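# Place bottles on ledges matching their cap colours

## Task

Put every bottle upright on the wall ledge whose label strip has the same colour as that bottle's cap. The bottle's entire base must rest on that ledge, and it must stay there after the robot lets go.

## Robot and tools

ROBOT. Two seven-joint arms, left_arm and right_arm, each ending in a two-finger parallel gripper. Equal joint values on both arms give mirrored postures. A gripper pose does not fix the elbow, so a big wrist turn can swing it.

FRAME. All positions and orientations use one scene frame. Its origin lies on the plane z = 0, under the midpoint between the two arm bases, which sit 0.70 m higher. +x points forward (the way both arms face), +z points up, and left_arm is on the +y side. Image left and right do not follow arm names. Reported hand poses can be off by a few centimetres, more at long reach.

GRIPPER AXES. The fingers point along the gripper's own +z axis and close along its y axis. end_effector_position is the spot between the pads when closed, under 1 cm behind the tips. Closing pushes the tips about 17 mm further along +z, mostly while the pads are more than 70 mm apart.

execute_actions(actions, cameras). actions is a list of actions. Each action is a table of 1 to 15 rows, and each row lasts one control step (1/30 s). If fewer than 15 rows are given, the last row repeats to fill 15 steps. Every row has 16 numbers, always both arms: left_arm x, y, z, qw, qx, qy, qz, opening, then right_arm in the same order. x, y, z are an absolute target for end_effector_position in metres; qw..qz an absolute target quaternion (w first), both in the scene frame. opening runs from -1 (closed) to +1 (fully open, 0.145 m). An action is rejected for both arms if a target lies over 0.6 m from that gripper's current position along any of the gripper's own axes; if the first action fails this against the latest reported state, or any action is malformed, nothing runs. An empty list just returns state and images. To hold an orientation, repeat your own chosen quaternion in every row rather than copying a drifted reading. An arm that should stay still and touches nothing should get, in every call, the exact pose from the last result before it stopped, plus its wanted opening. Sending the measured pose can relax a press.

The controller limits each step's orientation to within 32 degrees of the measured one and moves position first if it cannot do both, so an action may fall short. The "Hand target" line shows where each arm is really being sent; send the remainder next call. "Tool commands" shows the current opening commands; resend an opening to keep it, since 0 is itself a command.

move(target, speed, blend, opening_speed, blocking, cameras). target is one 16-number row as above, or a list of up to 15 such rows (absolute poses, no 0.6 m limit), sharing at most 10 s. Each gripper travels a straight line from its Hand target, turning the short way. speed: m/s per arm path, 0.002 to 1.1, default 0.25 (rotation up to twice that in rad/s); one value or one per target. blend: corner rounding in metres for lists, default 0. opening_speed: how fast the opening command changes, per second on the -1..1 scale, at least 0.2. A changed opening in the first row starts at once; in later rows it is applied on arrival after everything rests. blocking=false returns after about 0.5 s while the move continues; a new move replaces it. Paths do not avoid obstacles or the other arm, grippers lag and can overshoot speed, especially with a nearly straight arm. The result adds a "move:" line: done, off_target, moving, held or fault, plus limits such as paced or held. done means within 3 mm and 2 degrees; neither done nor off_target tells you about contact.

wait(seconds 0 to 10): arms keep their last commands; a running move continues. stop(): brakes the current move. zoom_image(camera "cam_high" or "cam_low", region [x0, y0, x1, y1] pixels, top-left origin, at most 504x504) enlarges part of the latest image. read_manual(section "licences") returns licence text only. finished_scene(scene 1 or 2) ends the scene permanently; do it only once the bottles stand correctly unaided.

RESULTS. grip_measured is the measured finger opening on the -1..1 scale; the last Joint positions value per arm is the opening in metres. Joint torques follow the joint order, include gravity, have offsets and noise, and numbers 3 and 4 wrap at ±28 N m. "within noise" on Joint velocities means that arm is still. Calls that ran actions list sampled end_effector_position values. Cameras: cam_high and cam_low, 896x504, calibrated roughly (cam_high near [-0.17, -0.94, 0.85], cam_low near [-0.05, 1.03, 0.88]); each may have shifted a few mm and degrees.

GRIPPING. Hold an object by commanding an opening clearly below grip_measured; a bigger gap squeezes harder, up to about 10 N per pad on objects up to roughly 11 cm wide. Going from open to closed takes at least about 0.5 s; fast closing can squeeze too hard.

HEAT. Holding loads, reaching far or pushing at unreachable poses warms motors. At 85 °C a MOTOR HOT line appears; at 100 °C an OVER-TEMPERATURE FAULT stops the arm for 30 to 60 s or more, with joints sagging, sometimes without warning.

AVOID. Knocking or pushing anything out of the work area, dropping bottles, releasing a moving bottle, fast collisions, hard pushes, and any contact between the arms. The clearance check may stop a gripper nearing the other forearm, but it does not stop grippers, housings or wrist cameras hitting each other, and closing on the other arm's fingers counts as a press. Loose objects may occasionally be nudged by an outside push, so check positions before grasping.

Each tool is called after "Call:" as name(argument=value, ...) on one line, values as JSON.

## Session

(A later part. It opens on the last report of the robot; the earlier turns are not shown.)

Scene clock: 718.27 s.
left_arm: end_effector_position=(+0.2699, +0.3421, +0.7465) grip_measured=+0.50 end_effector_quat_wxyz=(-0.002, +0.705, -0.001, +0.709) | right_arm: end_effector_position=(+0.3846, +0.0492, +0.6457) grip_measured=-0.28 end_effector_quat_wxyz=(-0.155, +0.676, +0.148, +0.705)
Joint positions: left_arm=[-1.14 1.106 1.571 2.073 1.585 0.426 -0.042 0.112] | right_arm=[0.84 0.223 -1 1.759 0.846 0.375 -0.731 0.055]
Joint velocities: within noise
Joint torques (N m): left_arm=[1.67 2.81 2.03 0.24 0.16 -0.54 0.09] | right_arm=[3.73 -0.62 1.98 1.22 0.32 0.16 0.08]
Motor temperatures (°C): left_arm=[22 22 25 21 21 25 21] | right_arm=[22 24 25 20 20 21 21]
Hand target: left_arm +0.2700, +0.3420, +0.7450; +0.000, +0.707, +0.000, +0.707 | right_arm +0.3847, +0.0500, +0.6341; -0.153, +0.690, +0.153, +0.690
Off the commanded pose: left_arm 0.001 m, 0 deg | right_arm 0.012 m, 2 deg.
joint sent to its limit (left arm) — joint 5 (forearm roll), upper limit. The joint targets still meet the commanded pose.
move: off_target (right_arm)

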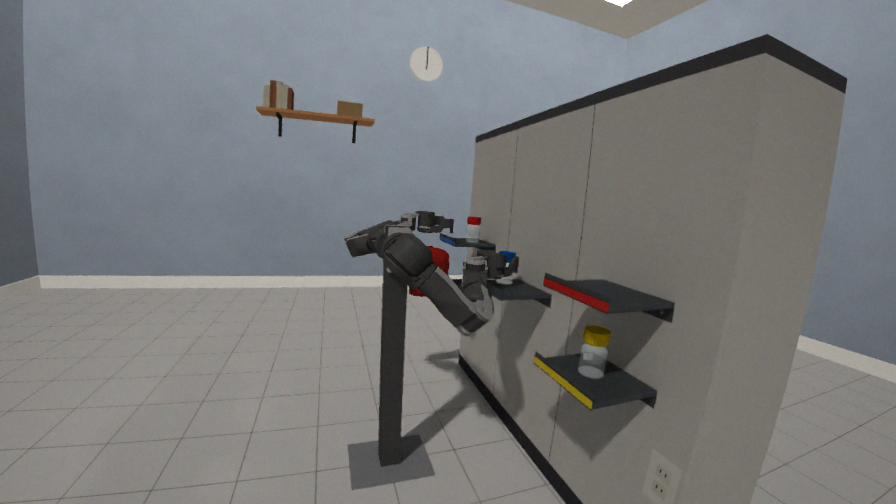

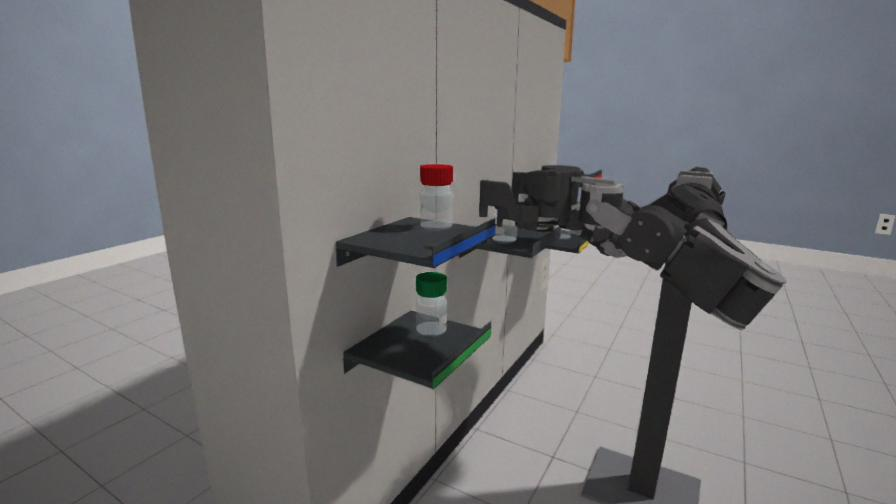

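Contact. Relieve, release, retract; meanwhile left approaches red.

Call:
move(target=[[0.27,0.342,0.745,0.0,0.7071,0,0.7071,0.5,0.385,0.05,0.644,-0.153,0.690,0.153,0.690,-0.6],[0.27,0.342,0.745,0.0,0.7071,0,0.7071,0.5,0.385,0.05,0.644,-0.153,0.690,0.153,0.690,0.1]], speed=0.02, opening_speed=0.6, cameras=[])

Call:
move(target=[[0.34,0.342,0.742,0.0,0.7071,0,0.7071,0.5,0.295,0.008,0.65,-0.153,0.690,0.153,0.690,0.1],[0.34,0.342,0.742,0.0,0.7071,0,0.7071,0.5,0.265,-0.22,0.65,0,0.7071,0,0.7071,0.1]], speed=0.12)

Call:
zoom_image(camera="cam_high", region=[440, 180, 600, 310])

Call:
zoom_image(camera="cam_low", region=[390, 130, 590, 290])

Scene clock: 731.80 s.
left_arm: end_effector_position=(+0.2699, +0.3421, +0.7465) grip_measured=+0.50 end_effector_quat_wxyz=(-0.002, +0.705, -0.001, +0.709) | right_arm: end_effector_position=(+0.3849, +0.0505, +0.6447) grip_measured=+0.10 end_effector_quat_wxyz=(-0.154, +0.689, +0.154, +0.692)
Joint positions: left_arm=[-1.14 1.106 1.571 2.073 1.585 0.426 -0.042 0.112] | right_arm=[0.844 0.212 -0.98 1.762 0.874 0.429 -0.731 0.083]
Joint velocities: within noise
Joint torques (N m): left_arm=[1.67 2.81 2.02 0.24 0.16 -0.54 0.09] | right_arm=[5.82 -1.17 3.25 2.73 -0.22 -0.26 -0.09]
Motor temperatures (°C): left_arm=[22 22 25 21 21 25 21] | right_arm=[22 23 24 20 20 20 21]
Hand target: left_arm +0.2700, +0.3420, +0.7450; +0.000, +0.707, +0.000, +0.707 | right_arm +0.3850, +0.0499, +0.6440; -0.153, +0.690, +0.153, +0.690
Off the commanded pose: left_arm 0.001 m, 0 deg | right_arm 0.001 m, 0 deg.
joint sent to its limit (left arm) — joint 5 (forearm roll), upper limit. The joint targets still meet the commanded pose.
move: done
No camera images: "cameras" was empty.

Scene clock: 735.33 s.
left_arm: end_effector_position=(+0.3402, +0.3403, +0.7430) grip_measured=+0.50 end_effector_quat_wxyz=(+0.001, +0.707, -0.004, +0.708) | right_arm: end_effector_position=(+0.2659, -0.2205, +0.6500) grip_measured=+0.10 end_effector_quat_wxyz=(-0.043, +0.671, +0.045, +0.739)
Joint positions: left_arm=[-1.142 1.427 1.419 1.851 1.585 0.277 -0.135 0.112] | right_arm=[0.11 1.941 -0.8 2.441 1.184 -0.781 -0.744 0.083]
Joint velocities: within noise
Joint torques (N m): left_arm=[4.29 2.62 2.43 0.09 0.11 -0.7 -0.06] | right_arm=[2.2 5.6 1.31 1.07 -0.13 -0.45 0.17]
Motor temperatures (°C): left_arm=[22 22 25 21 21 25 21] | right_arm=[22 23 24 20 20 20 21]
Hand target: left_arm +0.3400, +0.3420, +0.7420; +0.000, +0.707, +0.000, +0.707 | right_arm +0.2655, -0.2204, +0.6496; -0.045, +0.671, +0.045, +0.738
Off the commanded pose: left_arm 0.002 m, 0 deg | right_arm 0.001 m, 9 deg.
joint sent to its limit (left arm) — joint 5 (forearm roll), upper limit. The joint targets still meet the commanded pose.
joint sent to its limit (right arm) — joint 4 (elbow), upper limit, where the elbow is as bent as it goes; joint 6 (wrist pitch), lower limit. The joint targets are off in orientation, not in position.
move: off_target (right_arm)

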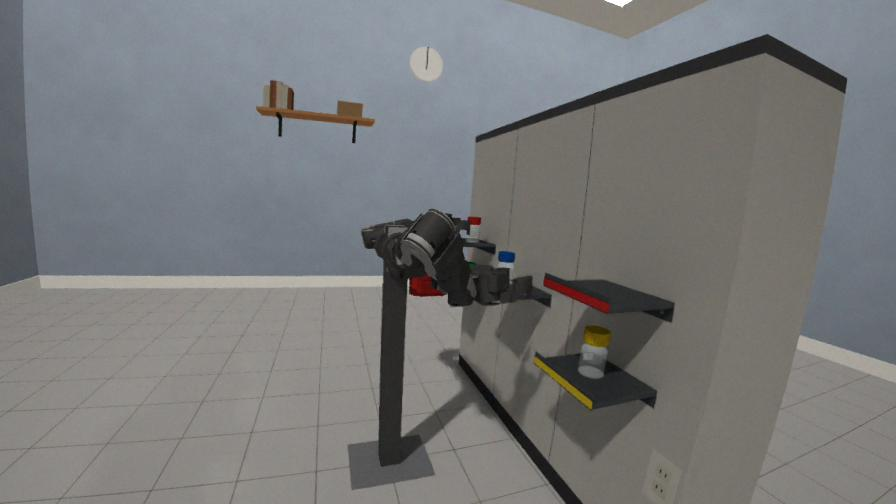

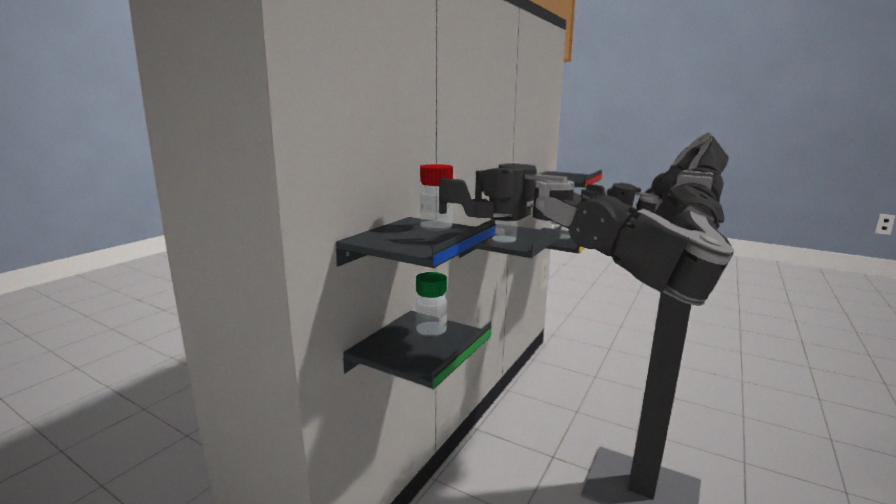

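Scaled by 3.150 from the camera's 896x504 image, which has a finer 1280x720 frame.

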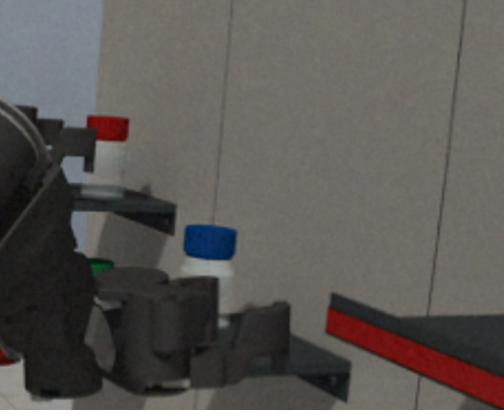

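Scaled by 2.520 from the camera's 896x504 image, which has a finer 1280x720 frame.

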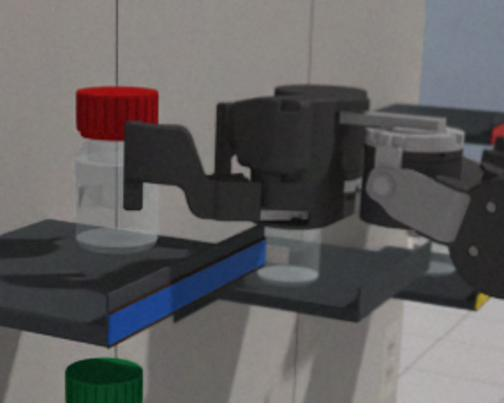

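Call:
move(target=[[0.382,0.342,0.742,0.0,0.7071,0,0.7071,0.5,0.22,-0.22,0.52,0,0.7071,0,0.7071,0.4],[0.382,0.342,0.742,0.0,0.7071,0,0.7071,-0.6,0.22,-0.22,0.52,0,0.7071,0,0.7071,0.4]], speed=0.1, opening_speed=0.8)

Call:
zoom_image(camera="cam_high", region=[440, 180, 600, 310])

Call:
zoom_image(camera="cam_low", region=[390, 130, 590, 290])

Scene clock: 751.33 s.
left_arm: end_effector_position=(+0.3821, +0.3417, +0.7423) grip_measured=-0.24 end_effector_quat_wxyz=(-0.004, +0.705, -0.006, +0.709) | right_arm: end_effector_position=(+0.2199, -0.2191, +0.5199) grip_measured=+0.40 end_effector_quat_wxyz=(-0.003, +0.707, +0.000, +0.707)
Joint positions: left_arm=[-1.37 1.614 1.573 1.672 1.585 0.197 -0.141 0.058] | right_arm=[-0.139 1.411 -1.09 2.205 0.455 -0.72 -1.178 0.105]
Joint velocities: within noise
Joint torques (N m): left_arm=[4.97 1.6 3.81 0.13 0.11 -0.58 0.05] | right_arm=[1.07 5.18 1.69 2.59 -0.41 -0.07 -0.17]
Motor temperatures (°C): left_arm=[22 22 25 21 21 25 21] | right_arm=[21 24 24 20 20 20 21]
Hand target: left_arm +0.3820, +0.3420, +0.7420; -0.004, +0.706, -0.006, +0.708 | right_arm +0.2200, -0.2200, +0.5200; +0.000, +0.707, +0.000, +0.707
Off the commanded pose: left_arm 0.000 m, 1 deg | right_arm 0.001 m, 0 deg.
joint sent to its limit (left arm) — joint 3 (upper arm roll), upper limit; joint 5 (forearm roll), upper limit. The joint targets still meet the commanded pose.
move: done

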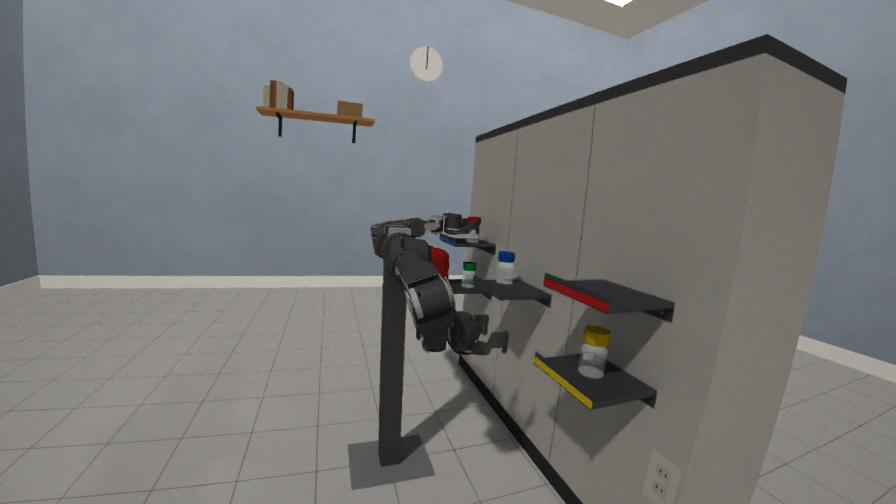

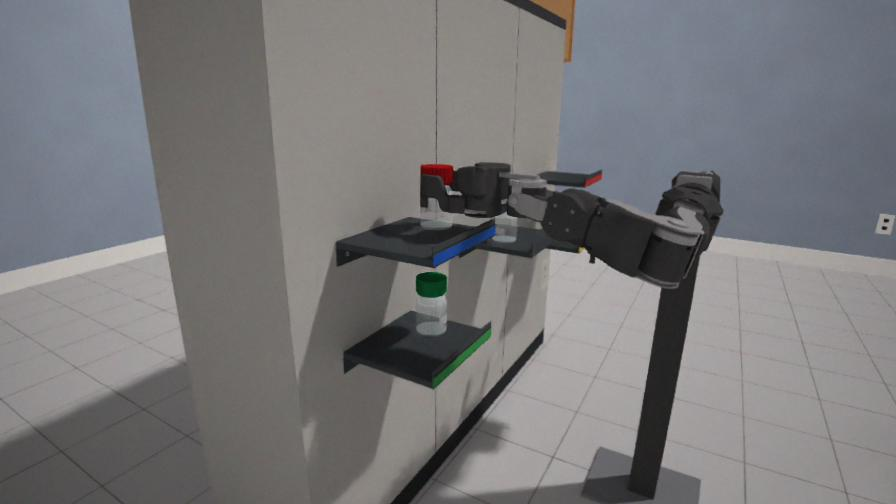

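Scaled by 3.150 from the camera's 896x504 image, which has a finer 1280x720 frame.

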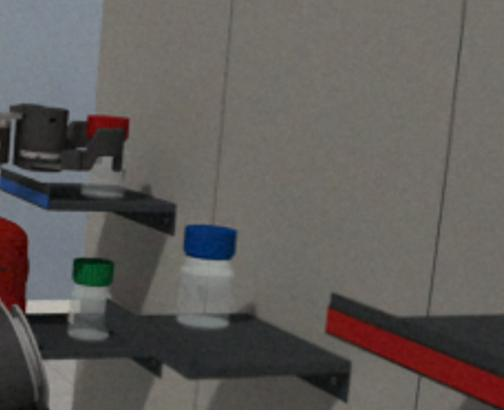

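Scaled by 2.520 from the camera's 896x504 image, which has a finer 1280x720 frame.

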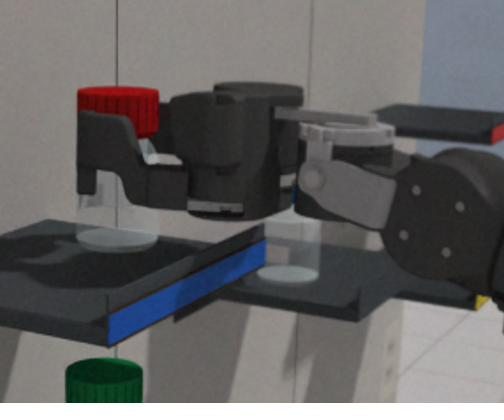

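Call:
move(target=[[0.382,0.342,0.778,0.0,0.7071,0,0.7071,-0.6,0.22,-0.30,0.52,0,0.7071,0,0.7071,0.4],[0.275,0.34,0.778,0.0,0.7071,0,0.7071,-0.6,0.22,-0.30,0.52,0,0.7071,0,0.7071,0.4],[0.265,0.22,0.74,0.0,0.7071,0,0.7071,-0.6,0.22,-0.30,0.52,0,0.7071,0,0.7071,0.4],[0.29,0.06,0.70,0.0616,0.7044,-0.0616,0.7044,-0.6,0.22,-0.30,0.52,0,0.7071,0,0.7071,0.4]], speed=0.12, blend=[0.01,0.02,0.03,0])

Call:
zoom_image(camera="cam_high", region=[440, 180, 600, 310])

Call:
zoom_image(camera="cam_low", region=[450, 130, 650, 290])

Scene clock: 770.63 s.
left_arm: end_effector_position=(+0.2916, +0.0600, +0.6993) grip_measured=-0.24 end_effector_quat_wxyz=(+0.167, +0.722, -0.183, +0.646) | right_arm: end_effector_position=(+0.2208, -0.3002, +0.5202) grip_measured=+0.40 end_effector_quat_wxyz=(+0.095, +0.757, +0.011, +0.646)
Joint positions: left_arm=[0.757 0.71 -0.512 2.432 1.584 0.782 -0.937 0.058] | right_arm=[0.38 1.713 -1.571 2.155 0.814 -0.782 -0.976 0.105]
Joint velocities: within noise
Joint torques (N m): left_arm=[6.84 0.78 1.32 0.95 -0.12 -0.39 -0.06] | right_arm=[1.57 6.47 0.91 1.94 -0.12 -0.3 0.08]
Motor temperatures (°C): left_arm=[23 22 26 21 21 25 21] | right_arm=[21 24 24 20 20 20 21]
Hand target: left_arm +0.2916, +0.0597, +0.7000; +0.166, +0.722, -0.183, +0.647 | right_arm +0.2203, -0.2998, +0.5201; +0.093, +0.758, +0.011, +0.645
Off the commanded pose: left_arm 0.002 m, 20 deg | right_arm 0.001 m, 14 deg.
joint sent to its limit (left arm) — joint 4 (elbow), upper limit, where the elbow is as bent as it goes; joint 5 (forearm roll), upper limit; joint 6 (wrist pitch), upper limit. The joint targets are off in orientation, not in position.
joint sent to its limit (right arm) — joint 3 (upper arm roll), lower limit; joint 6 (wrist pitch), lower limit. The joint targets are off in orientation, not in position.
move: off_target (left_arm, right_arm)

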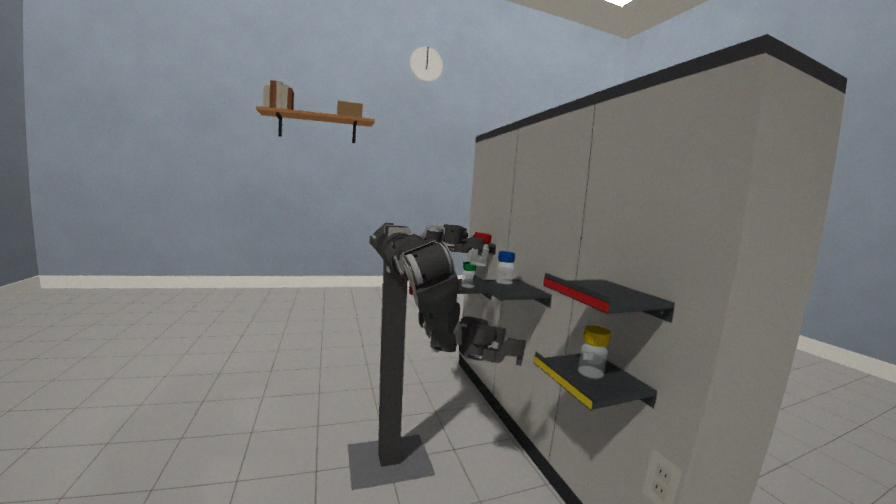

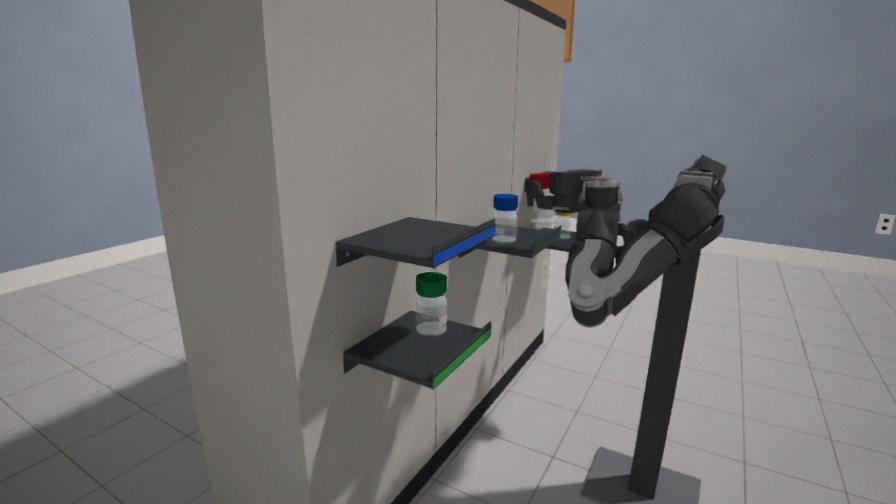

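Scaled by 3.150 from the camera's 896x504 image, which has a finer 1280x720 frame.

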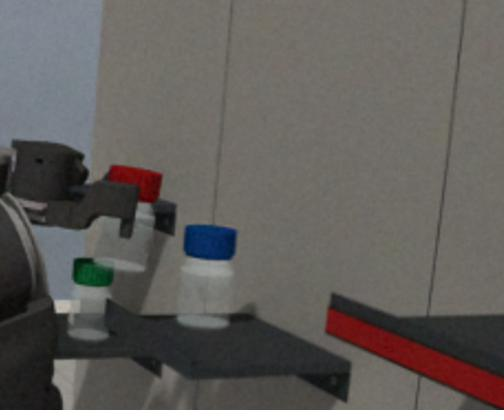

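Scaled by 2.520 from the camera's 896x504 image, which has a finer 1280x720 frame.

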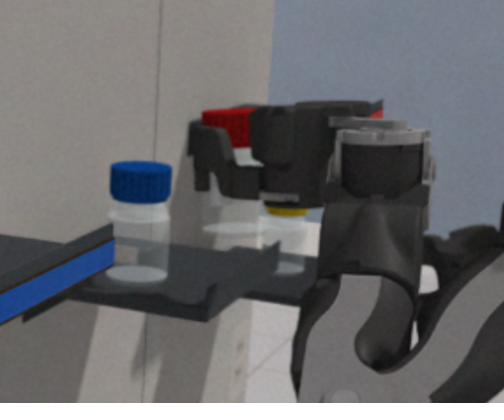

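Call:
move(target=[[0.305,-0.04,0.695,0.153,0.690,-0.153,0.690,-0.6,0.22,-0.33,0.52,0,0.7071,0,0.7071,0.4],[0.385,-0.068,0.685,0.153,0.690,-0.153,0.690,-0.6,0.22,-0.33,0.52,0,0.7071,0,0.7071,0.4],[0.385,-0.068,0.655,0.153,0.690,-0.153,0.690,-0.6,0.22,-0.33,0.52,0,0.7071,0,0.7071,0.4]], speed=[0.12,0.12,0.06])

Call:
zoom_image(camera="cam_high", region=[440, 200, 600, 330])

Call:
zoom_image(camera="cam_low", region=[450, 130, 650, 290])

Scene clock: 786.07 s.
left_arm: end_effector_position=(+0.3849, -0.0677, +0.6537) grip_measured=-0.24 end_effector_quat_wxyz=(+0.152, +0.694, -0.153, +0.687) | right_arm: end_effector_position=(+0.2210, -0.3294, +0.5201) grip_measured=+0.40 end_effector_quat_wxyz=(+0.043, +0.799, +0.009, +0.599)
Joint positions: left_arm=[0.958 0.172 -1.071 1.719 0.985 0.403 -0.836 0.058] | right_arm=[0.459 1.872 -1.571 2.076 1.264 -0.782 -0.418 0.105]
Joint velocities: within noise
Joint torques (N m): left_arm=[8.9 -1.07 2.26 2.81 -0.45 -0.75 0.22] | right_arm=[1.28 6.84 1.22 0.73 0.03 -0.45 0.16]
Motor temperatures (°C): left_arm=[24 22 25 21 21 25 21] | right_arm=[21 25 23 20 20 20 21]
Hand target: left_arm +0.3850, -0.0680, +0.6551; +0.153, +0.690, -0.153, +0.690 | right_arm +0.2204, -0.3299, +0.5201; +0.043, +0.800, +0.010, +0.599
Off the commanded pose: left_arm 0.001 m, 1 deg | right_arm 0.001 m, 17 deg.
joint sent to its limit (right arm) — joint 3 (upper arm roll), lower limit; joint 6 (wrist pitch), lower limit. The joint targets are off in orientation, not in position.
move: off_target (right_arm)

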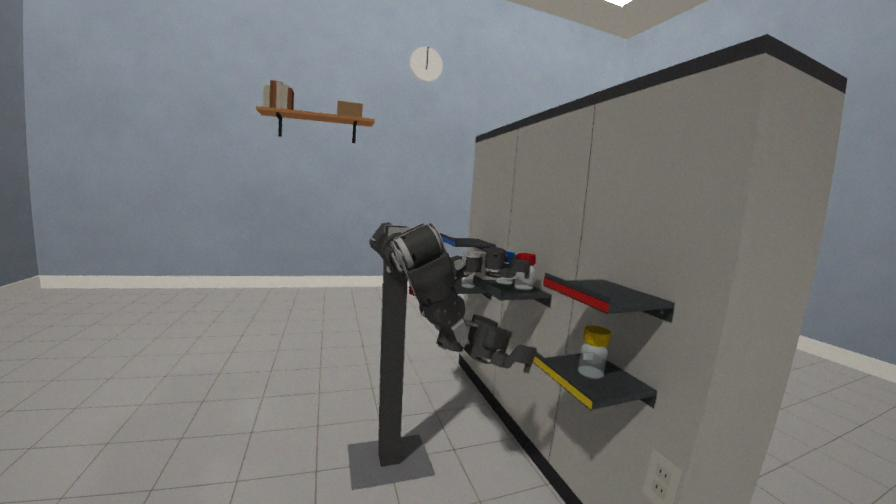

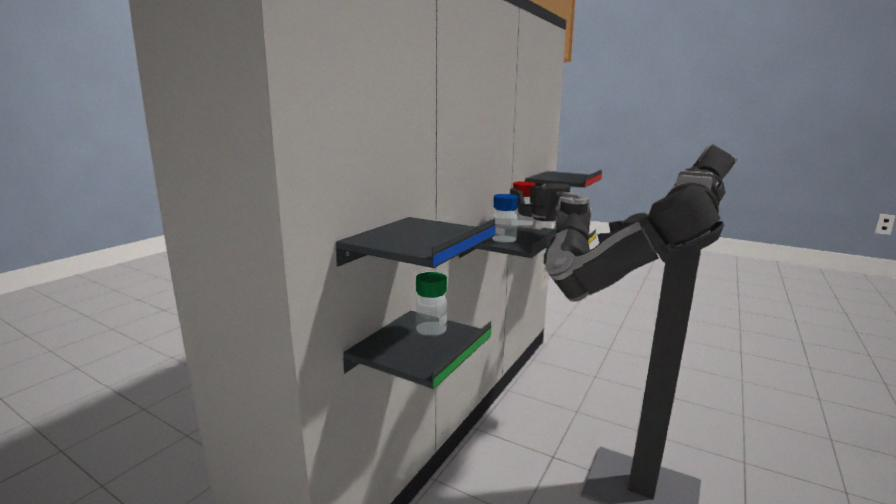

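Scaled by 3.150 from the camera's 896x504 image, which has a finer 1280x720 frame.

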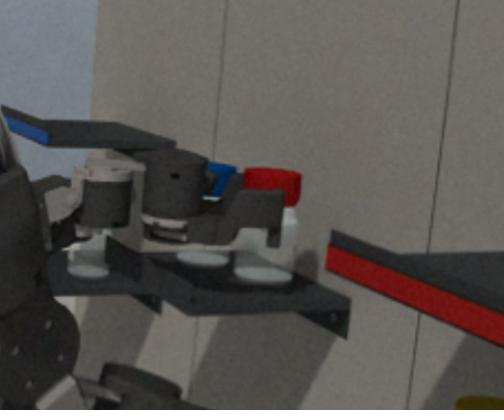

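Scaled by 2.520 from the camera's 896x504 image, which has a finer 1280x720 frame.

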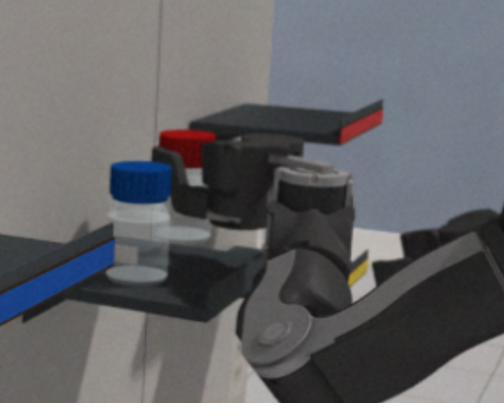

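Call:
move(target=[0.382,-0.067,0.632,0.153,0.690,-0.153,0.690,-0.6,0.22,-0.33,0.52,0,0.7071,0,0.7071,0.4], speed=0.02)

Call:
zoom_image(camera="cam_high", region=[480, 230, 580, 310])

Scene clock: 803.73 s.
left_arm: end_effector_position=(+0.3819, -0.0668, +0.6402) grip_measured=-0.24 end_effector_quat_wxyz=(+0.155, +0.683, -0.149, +0.699) | right_arm: end_effector_position=(+0.2211, -0.3294, +0.5202) grip_measured=+0.40 end_effector_quat_wxyz=(+0.043, +0.799, +0.009, +0.599)
Joint positions: left_arm=[0.936 0.203 -1.136 1.716 0.949 0.298 -0.835 0.058] | right_arm=[0.46 1.872 -1.571 2.076 1.266 -0.782 -0.416 0.105]
Joint velocities: within noise
Joint torques (N m): left_arm=[6.45 -0.38 1.35 1.99 -0.05 -0.31 0.22] | right_arm=[1.09 6.9 1.35 0.79 0.03 -0.47 0.16]
Motor temperatures (°C): left_arm=[25 22 25 21 22 25 21] | right_arm=[21 25 23 19 20 20 21]
Hand target: left_arm +0.3819, -0.0670, +0.6321; +0.153, +0.690, -0.153, +0.690 | right_arm +0.2203, -0.3299, +0.5201; +0.042, +0.800, +0.009, +0.599
Off the commanded pose: left_arm 0.008 m, 1 deg | right_arm 0.001 m, 17 deg.
joint sent to its limit (right arm) — joint 3 (upper arm roll), lower limit; joint 6 (wrist pitch), lower limit. The joint targets are off in orientation, not in position.
move: off_target (left_arm, right_arm)

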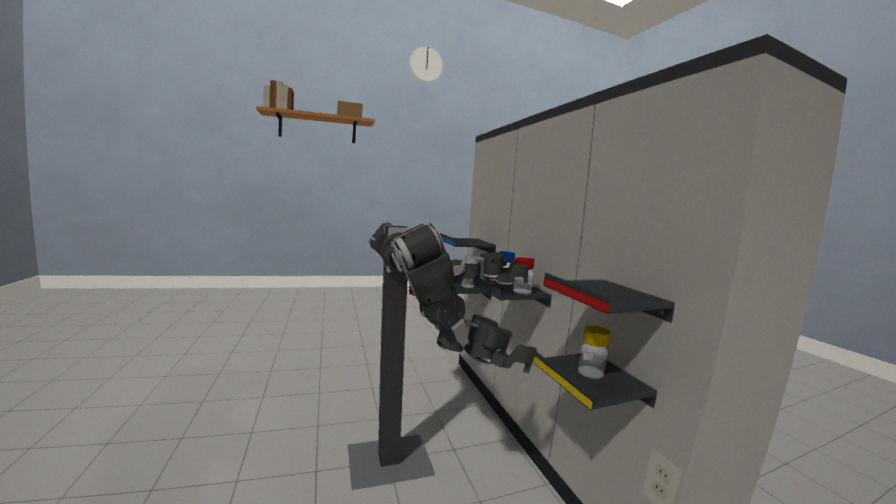

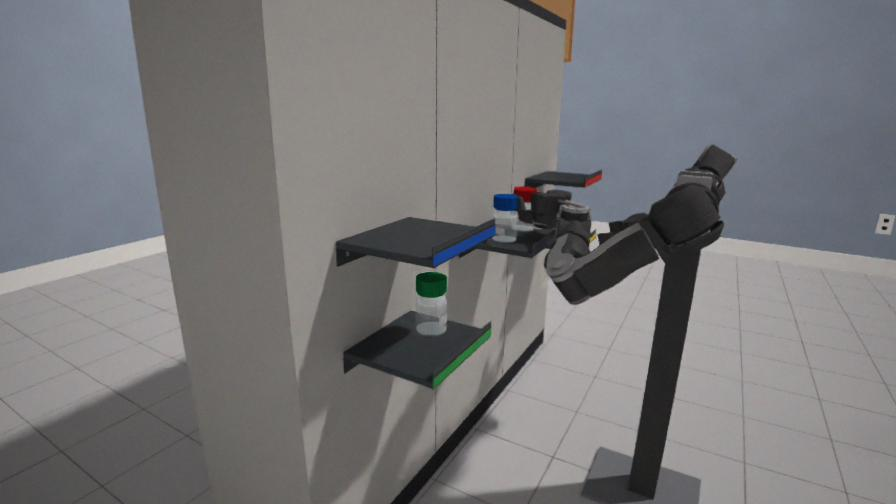

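Scaled by 5.040 from the camera's 896x504 image, which has a finer 1280x720 frame.

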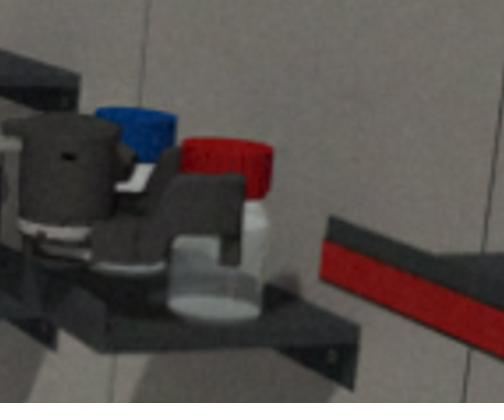

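Call:
move(target=[[0.382,-0.067,0.639,0.153,0.690,-0.153,0.690,-0.6,0.22,-0.33,0.52,0,0.7071,0,0.7071,0.4],[0.382,-0.067,0.639,0.153,0.690,-0.153,0.690,0.1,0.22,-0.33,0.52,0,0.7071,0,0.7071,0.4]], speed=0.02, opening_speed=0.6, cameras=[])

Call:
move(target=[[0.292,-0.025,0.645,0.153,0.690,-0.153,0.690,0.1,0.22,-0.33,0.46,0.172,0.783,0.024,0.598,0.4],[0.28,0.069,0.645,0.0616,0.7044,-0.0616,0.7044,0.1,0.26,-0.2,0.42,0.172,0.783,0.024,0.598,0.4],[0.315,0.0625,0.645,0.0616,0.7044,-0.0616,0.7044,0.1,0.26,-0.2,0.42,0.172,0.783,0.024,0.598,0.4]], speed=0.12)

Call:
zoom_image(camera="cam_high", region=[440, 200, 600, 330])

Call:
zoom_image(camera="cam_low", region=[470, 170, 630, 300])

Scene clock: 831.20 s.
left_arm: end_effector_position=(+0.3821, -0.0672, +0.6390) grip_measured=+0.10 end_effector_quat_wxyz=(+0.154, +0.689, -0.154, +0.691) | right_arm: end_effector_position=(+0.2212, -0.3295, +0.5203) grip_measured=+0.40 end_effector_quat_wxyz=(+0.043, +0.799, +0.009, +0.600)
Joint positions: left_arm=[0.943 0.203 -1.132 1.718 0.97 0.323 -0.835 0.083] | right_arm=[0.46 1.872 -1.571 2.075 1.266 -0.782 -0.416 0.105]
Joint velocities: within noise
Joint torques (N m): left_arm=[8.51 -1.33 2.78 3.4 -0.19 -0.39 0] | right_arm=[1.15 6.74 1.31 0.77 0.03 -0.46 0.14]
Motor temperatures (°C): left_arm=[25 21 25 21 21 25 21] | right_arm=[21 25 23 19 20 20 21]
Hand target: left_arm +0.3820, -0.0670, +0.6391; +0.153, +0.690, -0.153, +0.690 | right_arm +0.2204, -0.3299, +0.5201; +0.042, +0.800, +0.010, +0.599
Off the commanded pose: left_arm 0.000 m, 0 deg | right_arm 0.001 m, 17 deg.
joint sent to its limit (right arm) — joint 3 (upper arm roll), lower limit; joint 6 (wrist pitch), lower limit. The joint targets are off in orientation, not in position.
move: off_target (right_arm)
No camera images: "cameras" was empty.

Scene clock: 834.23 s.
left_arm: end_effector_position=(+0.3151, +0.0635, +0.6454) grip_measured=+0.10 end_effector_quat_wxyz=(+0.059, +0.704, -0.060, +0.705) | right_arm: end_effector_position=(+0.2594, -0.1987, +0.4194) grip_measured=+0.40 end_effector_quat_wxyz=(+0.168, +0.784, +0.025, +0.597)
Joint positions: left_arm=[0.676 0.634 -0.981 2.32 1.011 0.415 -1.181 0.083] | right_arm=[0.413 0.94 -1.569 1.852 0.717 -0.263 -1.386 0.105]
Joint velocities: within noise
Joint torques (N m): left_arm=[5.79 0.7 1.87 2.78 -0.28 -0.38 0.23] | right_arm=[2.91 2.94 2.32 2.35 -0.43 0.07 -0.31]
Motor temperatures (°C): left_arm=[25 21 25 21 21 25 21] | right_arm=[21 25 23 19 20 20 21]
Hand target: left_arm +0.3150, +0.0624, +0.6450; +0.062, +0.704, -0.062, +0.704 | right_arm +0.2601, -0.2000, +0.4200; +0.172, +0.783, +0.024, +0.598
Off the commanded pose: left_arm 0.001 m, 0 deg | right_arm 0.002 m, 1 deg.
move: done

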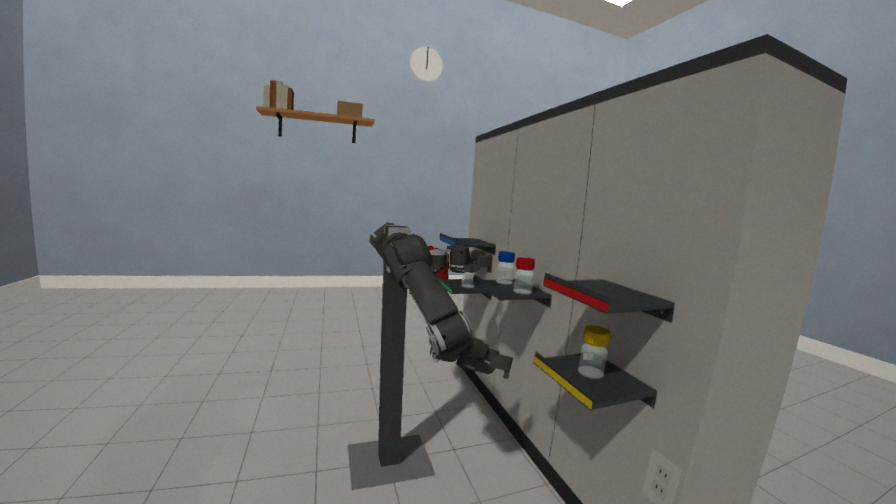

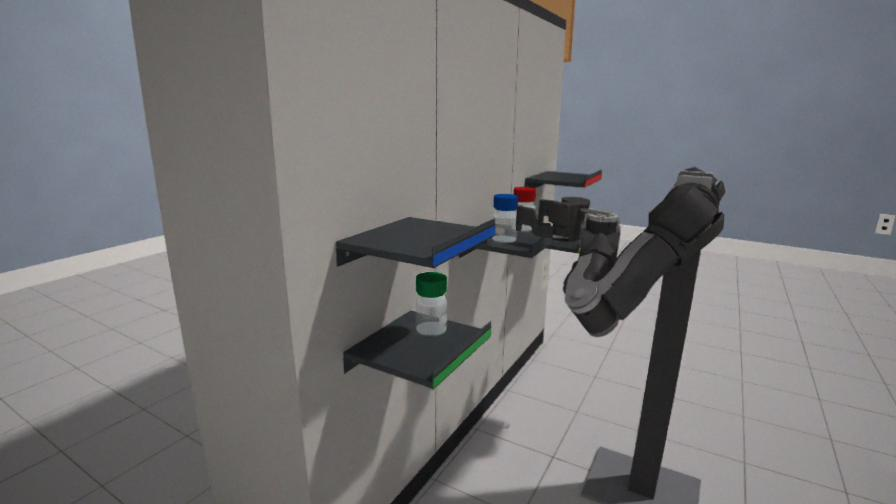

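Scaled by 3.150 from the camera's 896x504 image, which has a finer 1280x720 frame.

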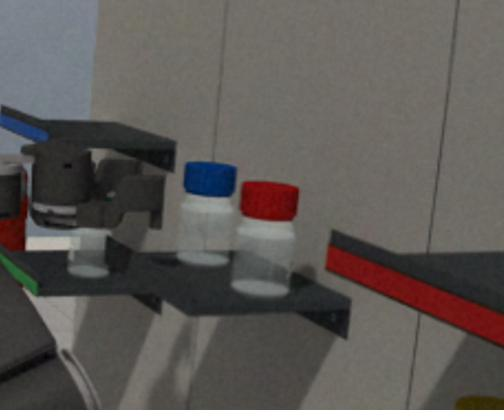

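Scaled by 3.150 from the camera's 896x504 image, which has a finer 1280x720 frame.

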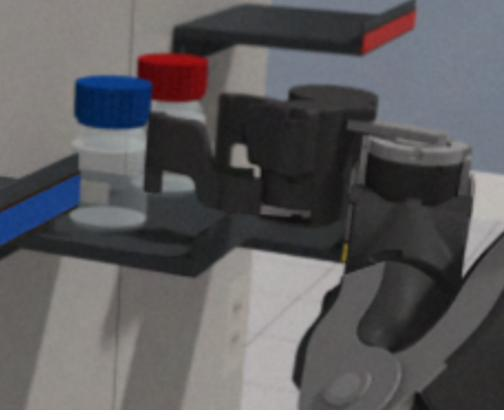

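Call:
move(target=[[0.387,0.049,0.642,0.0616,0.7044,-0.0616,0.7044,0.1,0.26,-0.2,0.42,0.172,0.783,0.024,0.598,0.4],[0.387,0.049,0.642,0.0616,0.7044,-0.0616,0.7044,-0.6,0.26,-0.2,0.42,0.172,0.783,0.024,0.598,0.4]], speed=0.08, opening_speed=0.7)

Call:
zoom_image(camera="cam_high", region=[440, 200, 600, 330])

Call:
zoom_image(camera="cam_low", region=[470, 170, 630, 300])

Scene clock: 844.90 s.
left_arm: end_effector_position=(+0.3872, +0.0503, +0.6424) grip_measured=-0.26 end_effector_quat_wxyz=(+0.060, +0.705, -0.060, +0.705) | right_arm: end_effector_position=(+0.2594, -0.1988, +0.4194) grip_measured=+0.40 end_effector_quat_wxyz=(+0.168, +0.784, +0.025, +0.597)
Joint positions: left_arm=[0.835 0.517 -0.98 1.951 1.02 0.351 -0.972 0.056] | right_arm=[0.413 0.94 -1.569 1.852 0.717 -0.262 -1.386 0.105]
Joint velocities: within noise
Joint torques (N m): left_arm=[7.9 0.01 2.11 2.65 -0.33 -0.48 0.2] | right_arm=[2.97 3.05 2.28 2.39 -0.41 0.05 -0.3]
Motor temperatures (°C): left_arm=[25 21 25 21 22 25 21] | right_arm=[21 25 23 19 20 20 21]
Hand target: left_arm +0.3870, +0.0491, +0.6420; +0.061, +0.704, -0.062, +0.704 | right_arm +0.2601, -0.2001, +0.4201; +0.172, +0.783, +0.024, +0.598
Off the commanded pose: left_arm 0.001 m, 0 deg | right_arm 0.002 m, 0 deg.
move: done

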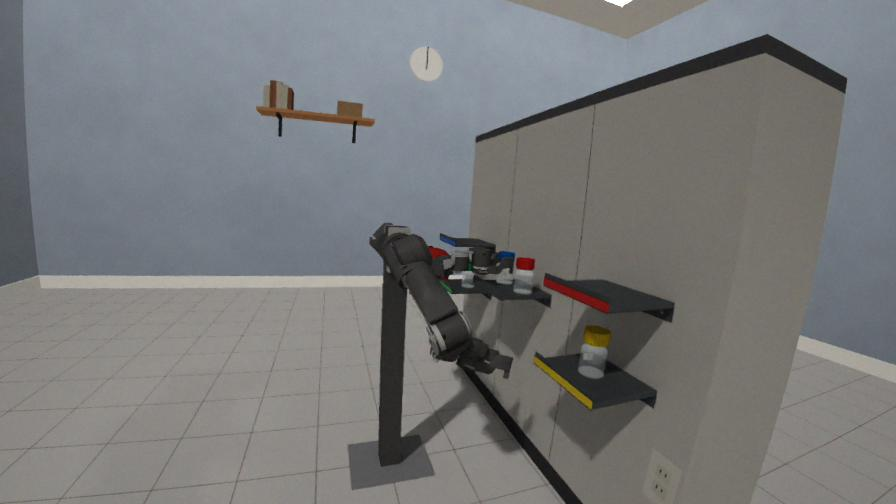

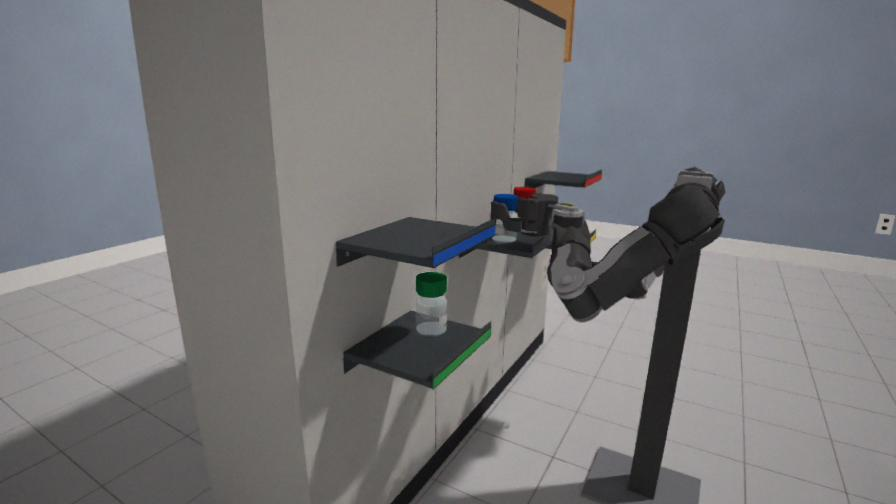

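Scaled by 3.150 from the camera's 896x504 image, which has a finer 1280x720 frame.

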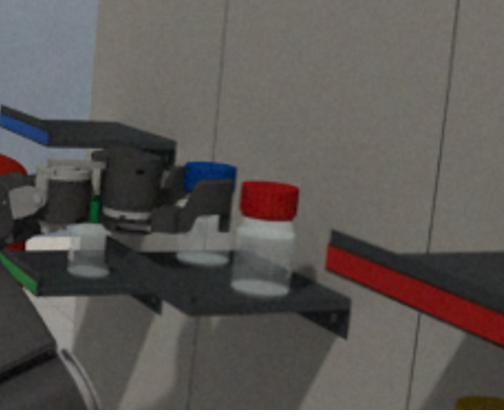

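Scaled by 3.150 from the camera's 896x504 image, which has a finer 1280x720 frame.

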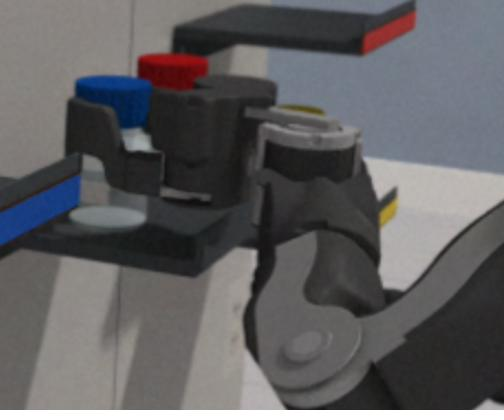

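Call:
move(target=[[0.387,0.049,0.68,0.0616,0.7044,-0.0616,0.7044,-0.6,0.26,-0.2,0.42,0.172,0.783,0.024,0.598,0.4],[0.30,0.08,0.70,0.0616,0.7044,-0.0616,0.7044,-0.6,0.26,-0.2,0.42,0.172,0.783,0.024,0.598,0.4],[0.31,0.2,0.785,0.0,0.7071,0,0.7071,-0.6,0.26,-0.2,0.42,0.172,0.783,0.024,0.598,0.4]], speed=0.12, blend=[0.01,0.02,0])

Call:
zoom_image(camera="cam_low", region=[390, 130, 650, 320])

Scene clock: 865.60 s.
left_arm: end_effector_position=(+0.3105, +0.2001, +0.7845) grip_measured=-0.26 end_effector_quat_wxyz=(-0.005, +0.659, -0.011, +0.752) | right_arm: end_effector_position=(+0.2594, -0.1988, +0.4194) grip_measured=+0.40 end_effector_quat_wxyz=(+0.168, +0.784, +0.025, +0.597)
Joint positions: left_arm=[0.748 0.96 -0.098 2.343 1.584 0.782 -0.99 0.056] | right_arm=[0.413 0.94 -1.569 1.852 0.717 -0.262 -1.386 0.105]
Joint velocities: within noise
Joint torques (N m): left_arm=[4.95 3.26 2.39 0.01 -0.14 -0.36 0.21] | right_arm=[3.1 2.99 2.39 2.41 -0.43 0.06 -0.32]
Motor temperatures (°C): left_arm=[26 21 25 21 22 25 21] | right_arm=[21 24 23 20 20 20 21]
Hand target: left_arm +0.3102, +0.2000, +0.7847; -0.004, +0.659, -0.012, +0.752 | right_arm +0.2601, -0.2001, +0.4201; +0.172, +0.783, +0.024, +0.598
Off the commanded pose: left_arm 0.001 m, 8 deg | right_arm 0.002 m, 0 deg.
joint sent to its limit (left arm) — joint 5 (forearm roll), upper limit; joint 6 (wrist pitch), upper limit. The joint targets are off in orientation, not in position.
move: off_target (left_arm)

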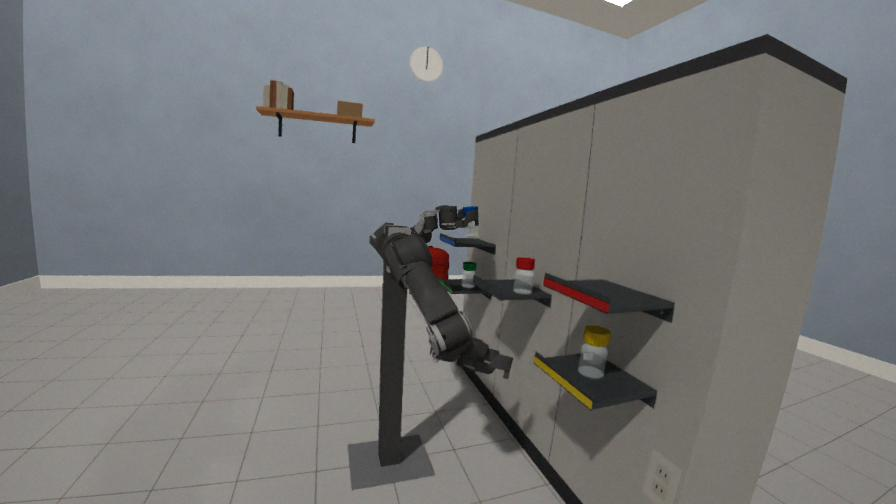

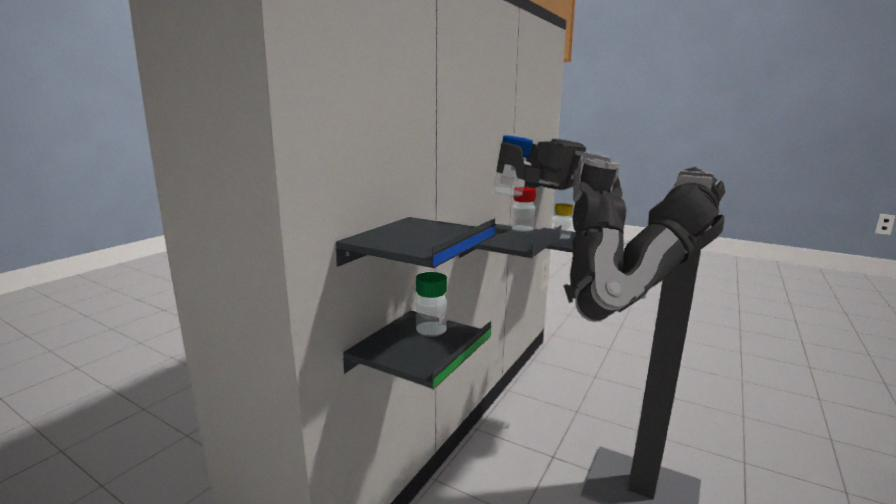

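Scaled by 1.938 from the camera's 896x504 image, which has a finer 1280x720 frame.

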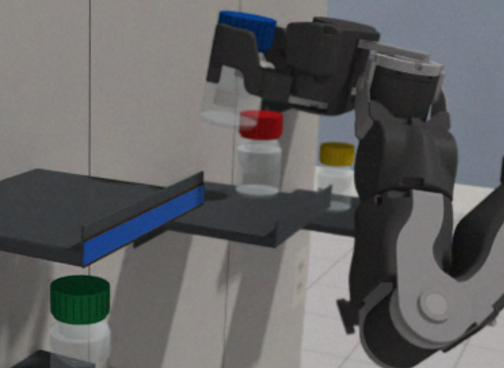

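Call:
move(target=[[0.33,0.32,0.79,0.0,0.7071,0,0.7071,-0.6,0.26,-0.16,0.56,0,0.7071,0,0.7071,0.5],[0.382,0.37,0.785,0.0,0.7071,0,0.7071,-0.6,0.30,-0.087,0.65,-0.0616,0.7044,0.0616,0.7044,0.5],[0.382,0.37,0.758,0.0,0.7071,0,0.7071,-0.6,0.31,-0.0853,0.65,-0.0616,0.7044,0.0616,0.7044,0.5]], speed=[0.12,0.12,0.06])

Call:
zoom_image(camera="cam_low", region=[320, 130, 580, 300])

Call:
zoom_image(camera="cam_high", region=[440, 180, 600, 310])

Scene clock: 895.33 s.
left_arm: end_effector_position=(+0.3825, +0.3709, +0.7540) grip_measured=-0.26 end_effector_quat_wxyz=(-0.001, +0.713, +0.002, +0.701) | right_arm: end_effector_position=(+0.3098, -0.0863, +0.6492) grip_measured=+0.50 end_effector_quat_wxyz=(-0.059, +0.705, +0.060, +0.704)
Joint positions: left_arm=[0.59 1.299 -0.052 1.533 1.288 0.546 0.022 0.056] | right_arm=[1.129 0.914 -1.428 2.385 1.236 0.05 -1.274 0.112]
Joint velocities: within noise
Joint torques (N m): left_arm=[6.53 5.95 3.85 2.04 0.11 -0.95 0.17] | right_arm=[4.68 0.67 3.29 1.37 -0.43 -0.11 0.19]
Motor temperatures (°C): left_arm=[25 22 25 21 22 25 21] | right_arm=[21 24 23 20 20 20 21]
Hand target: left_arm +0.3820, +0.3700, +0.7580; +0.000, +0.707, +0.000, +0.707 | right_arm +0.3100, -0.0853, +0.6500; -0.062, +0.704, +0.062, +0.704
Off the commanded pose: left_arm 0.004 m, 1 deg | right_arm 0.001 m, 0 deg.
move: off_target (left_arm)

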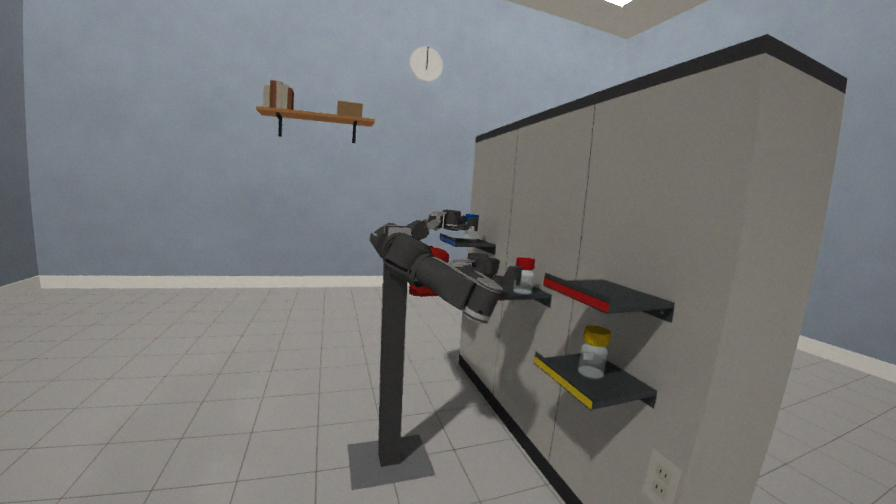

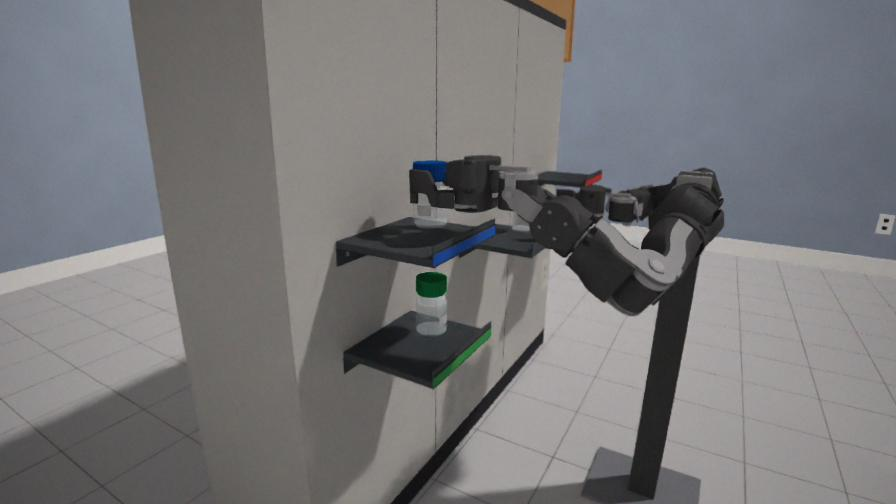

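Scaled by 1.938 from the camera's 896x504 image, which has a finer 1280x720 frame.

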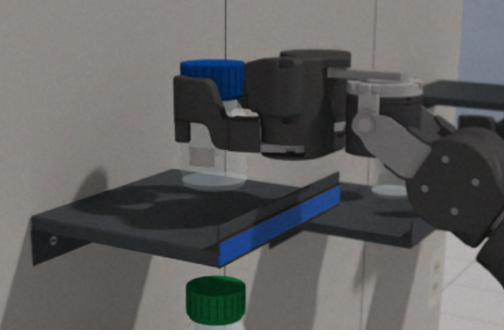

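Scaled by 3.150 from the camera's 896x504 image, which has a finer 1280x720 frame.

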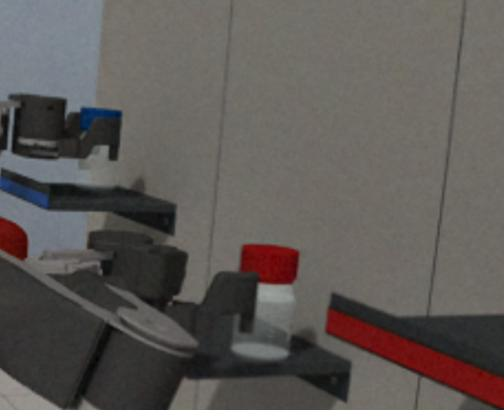

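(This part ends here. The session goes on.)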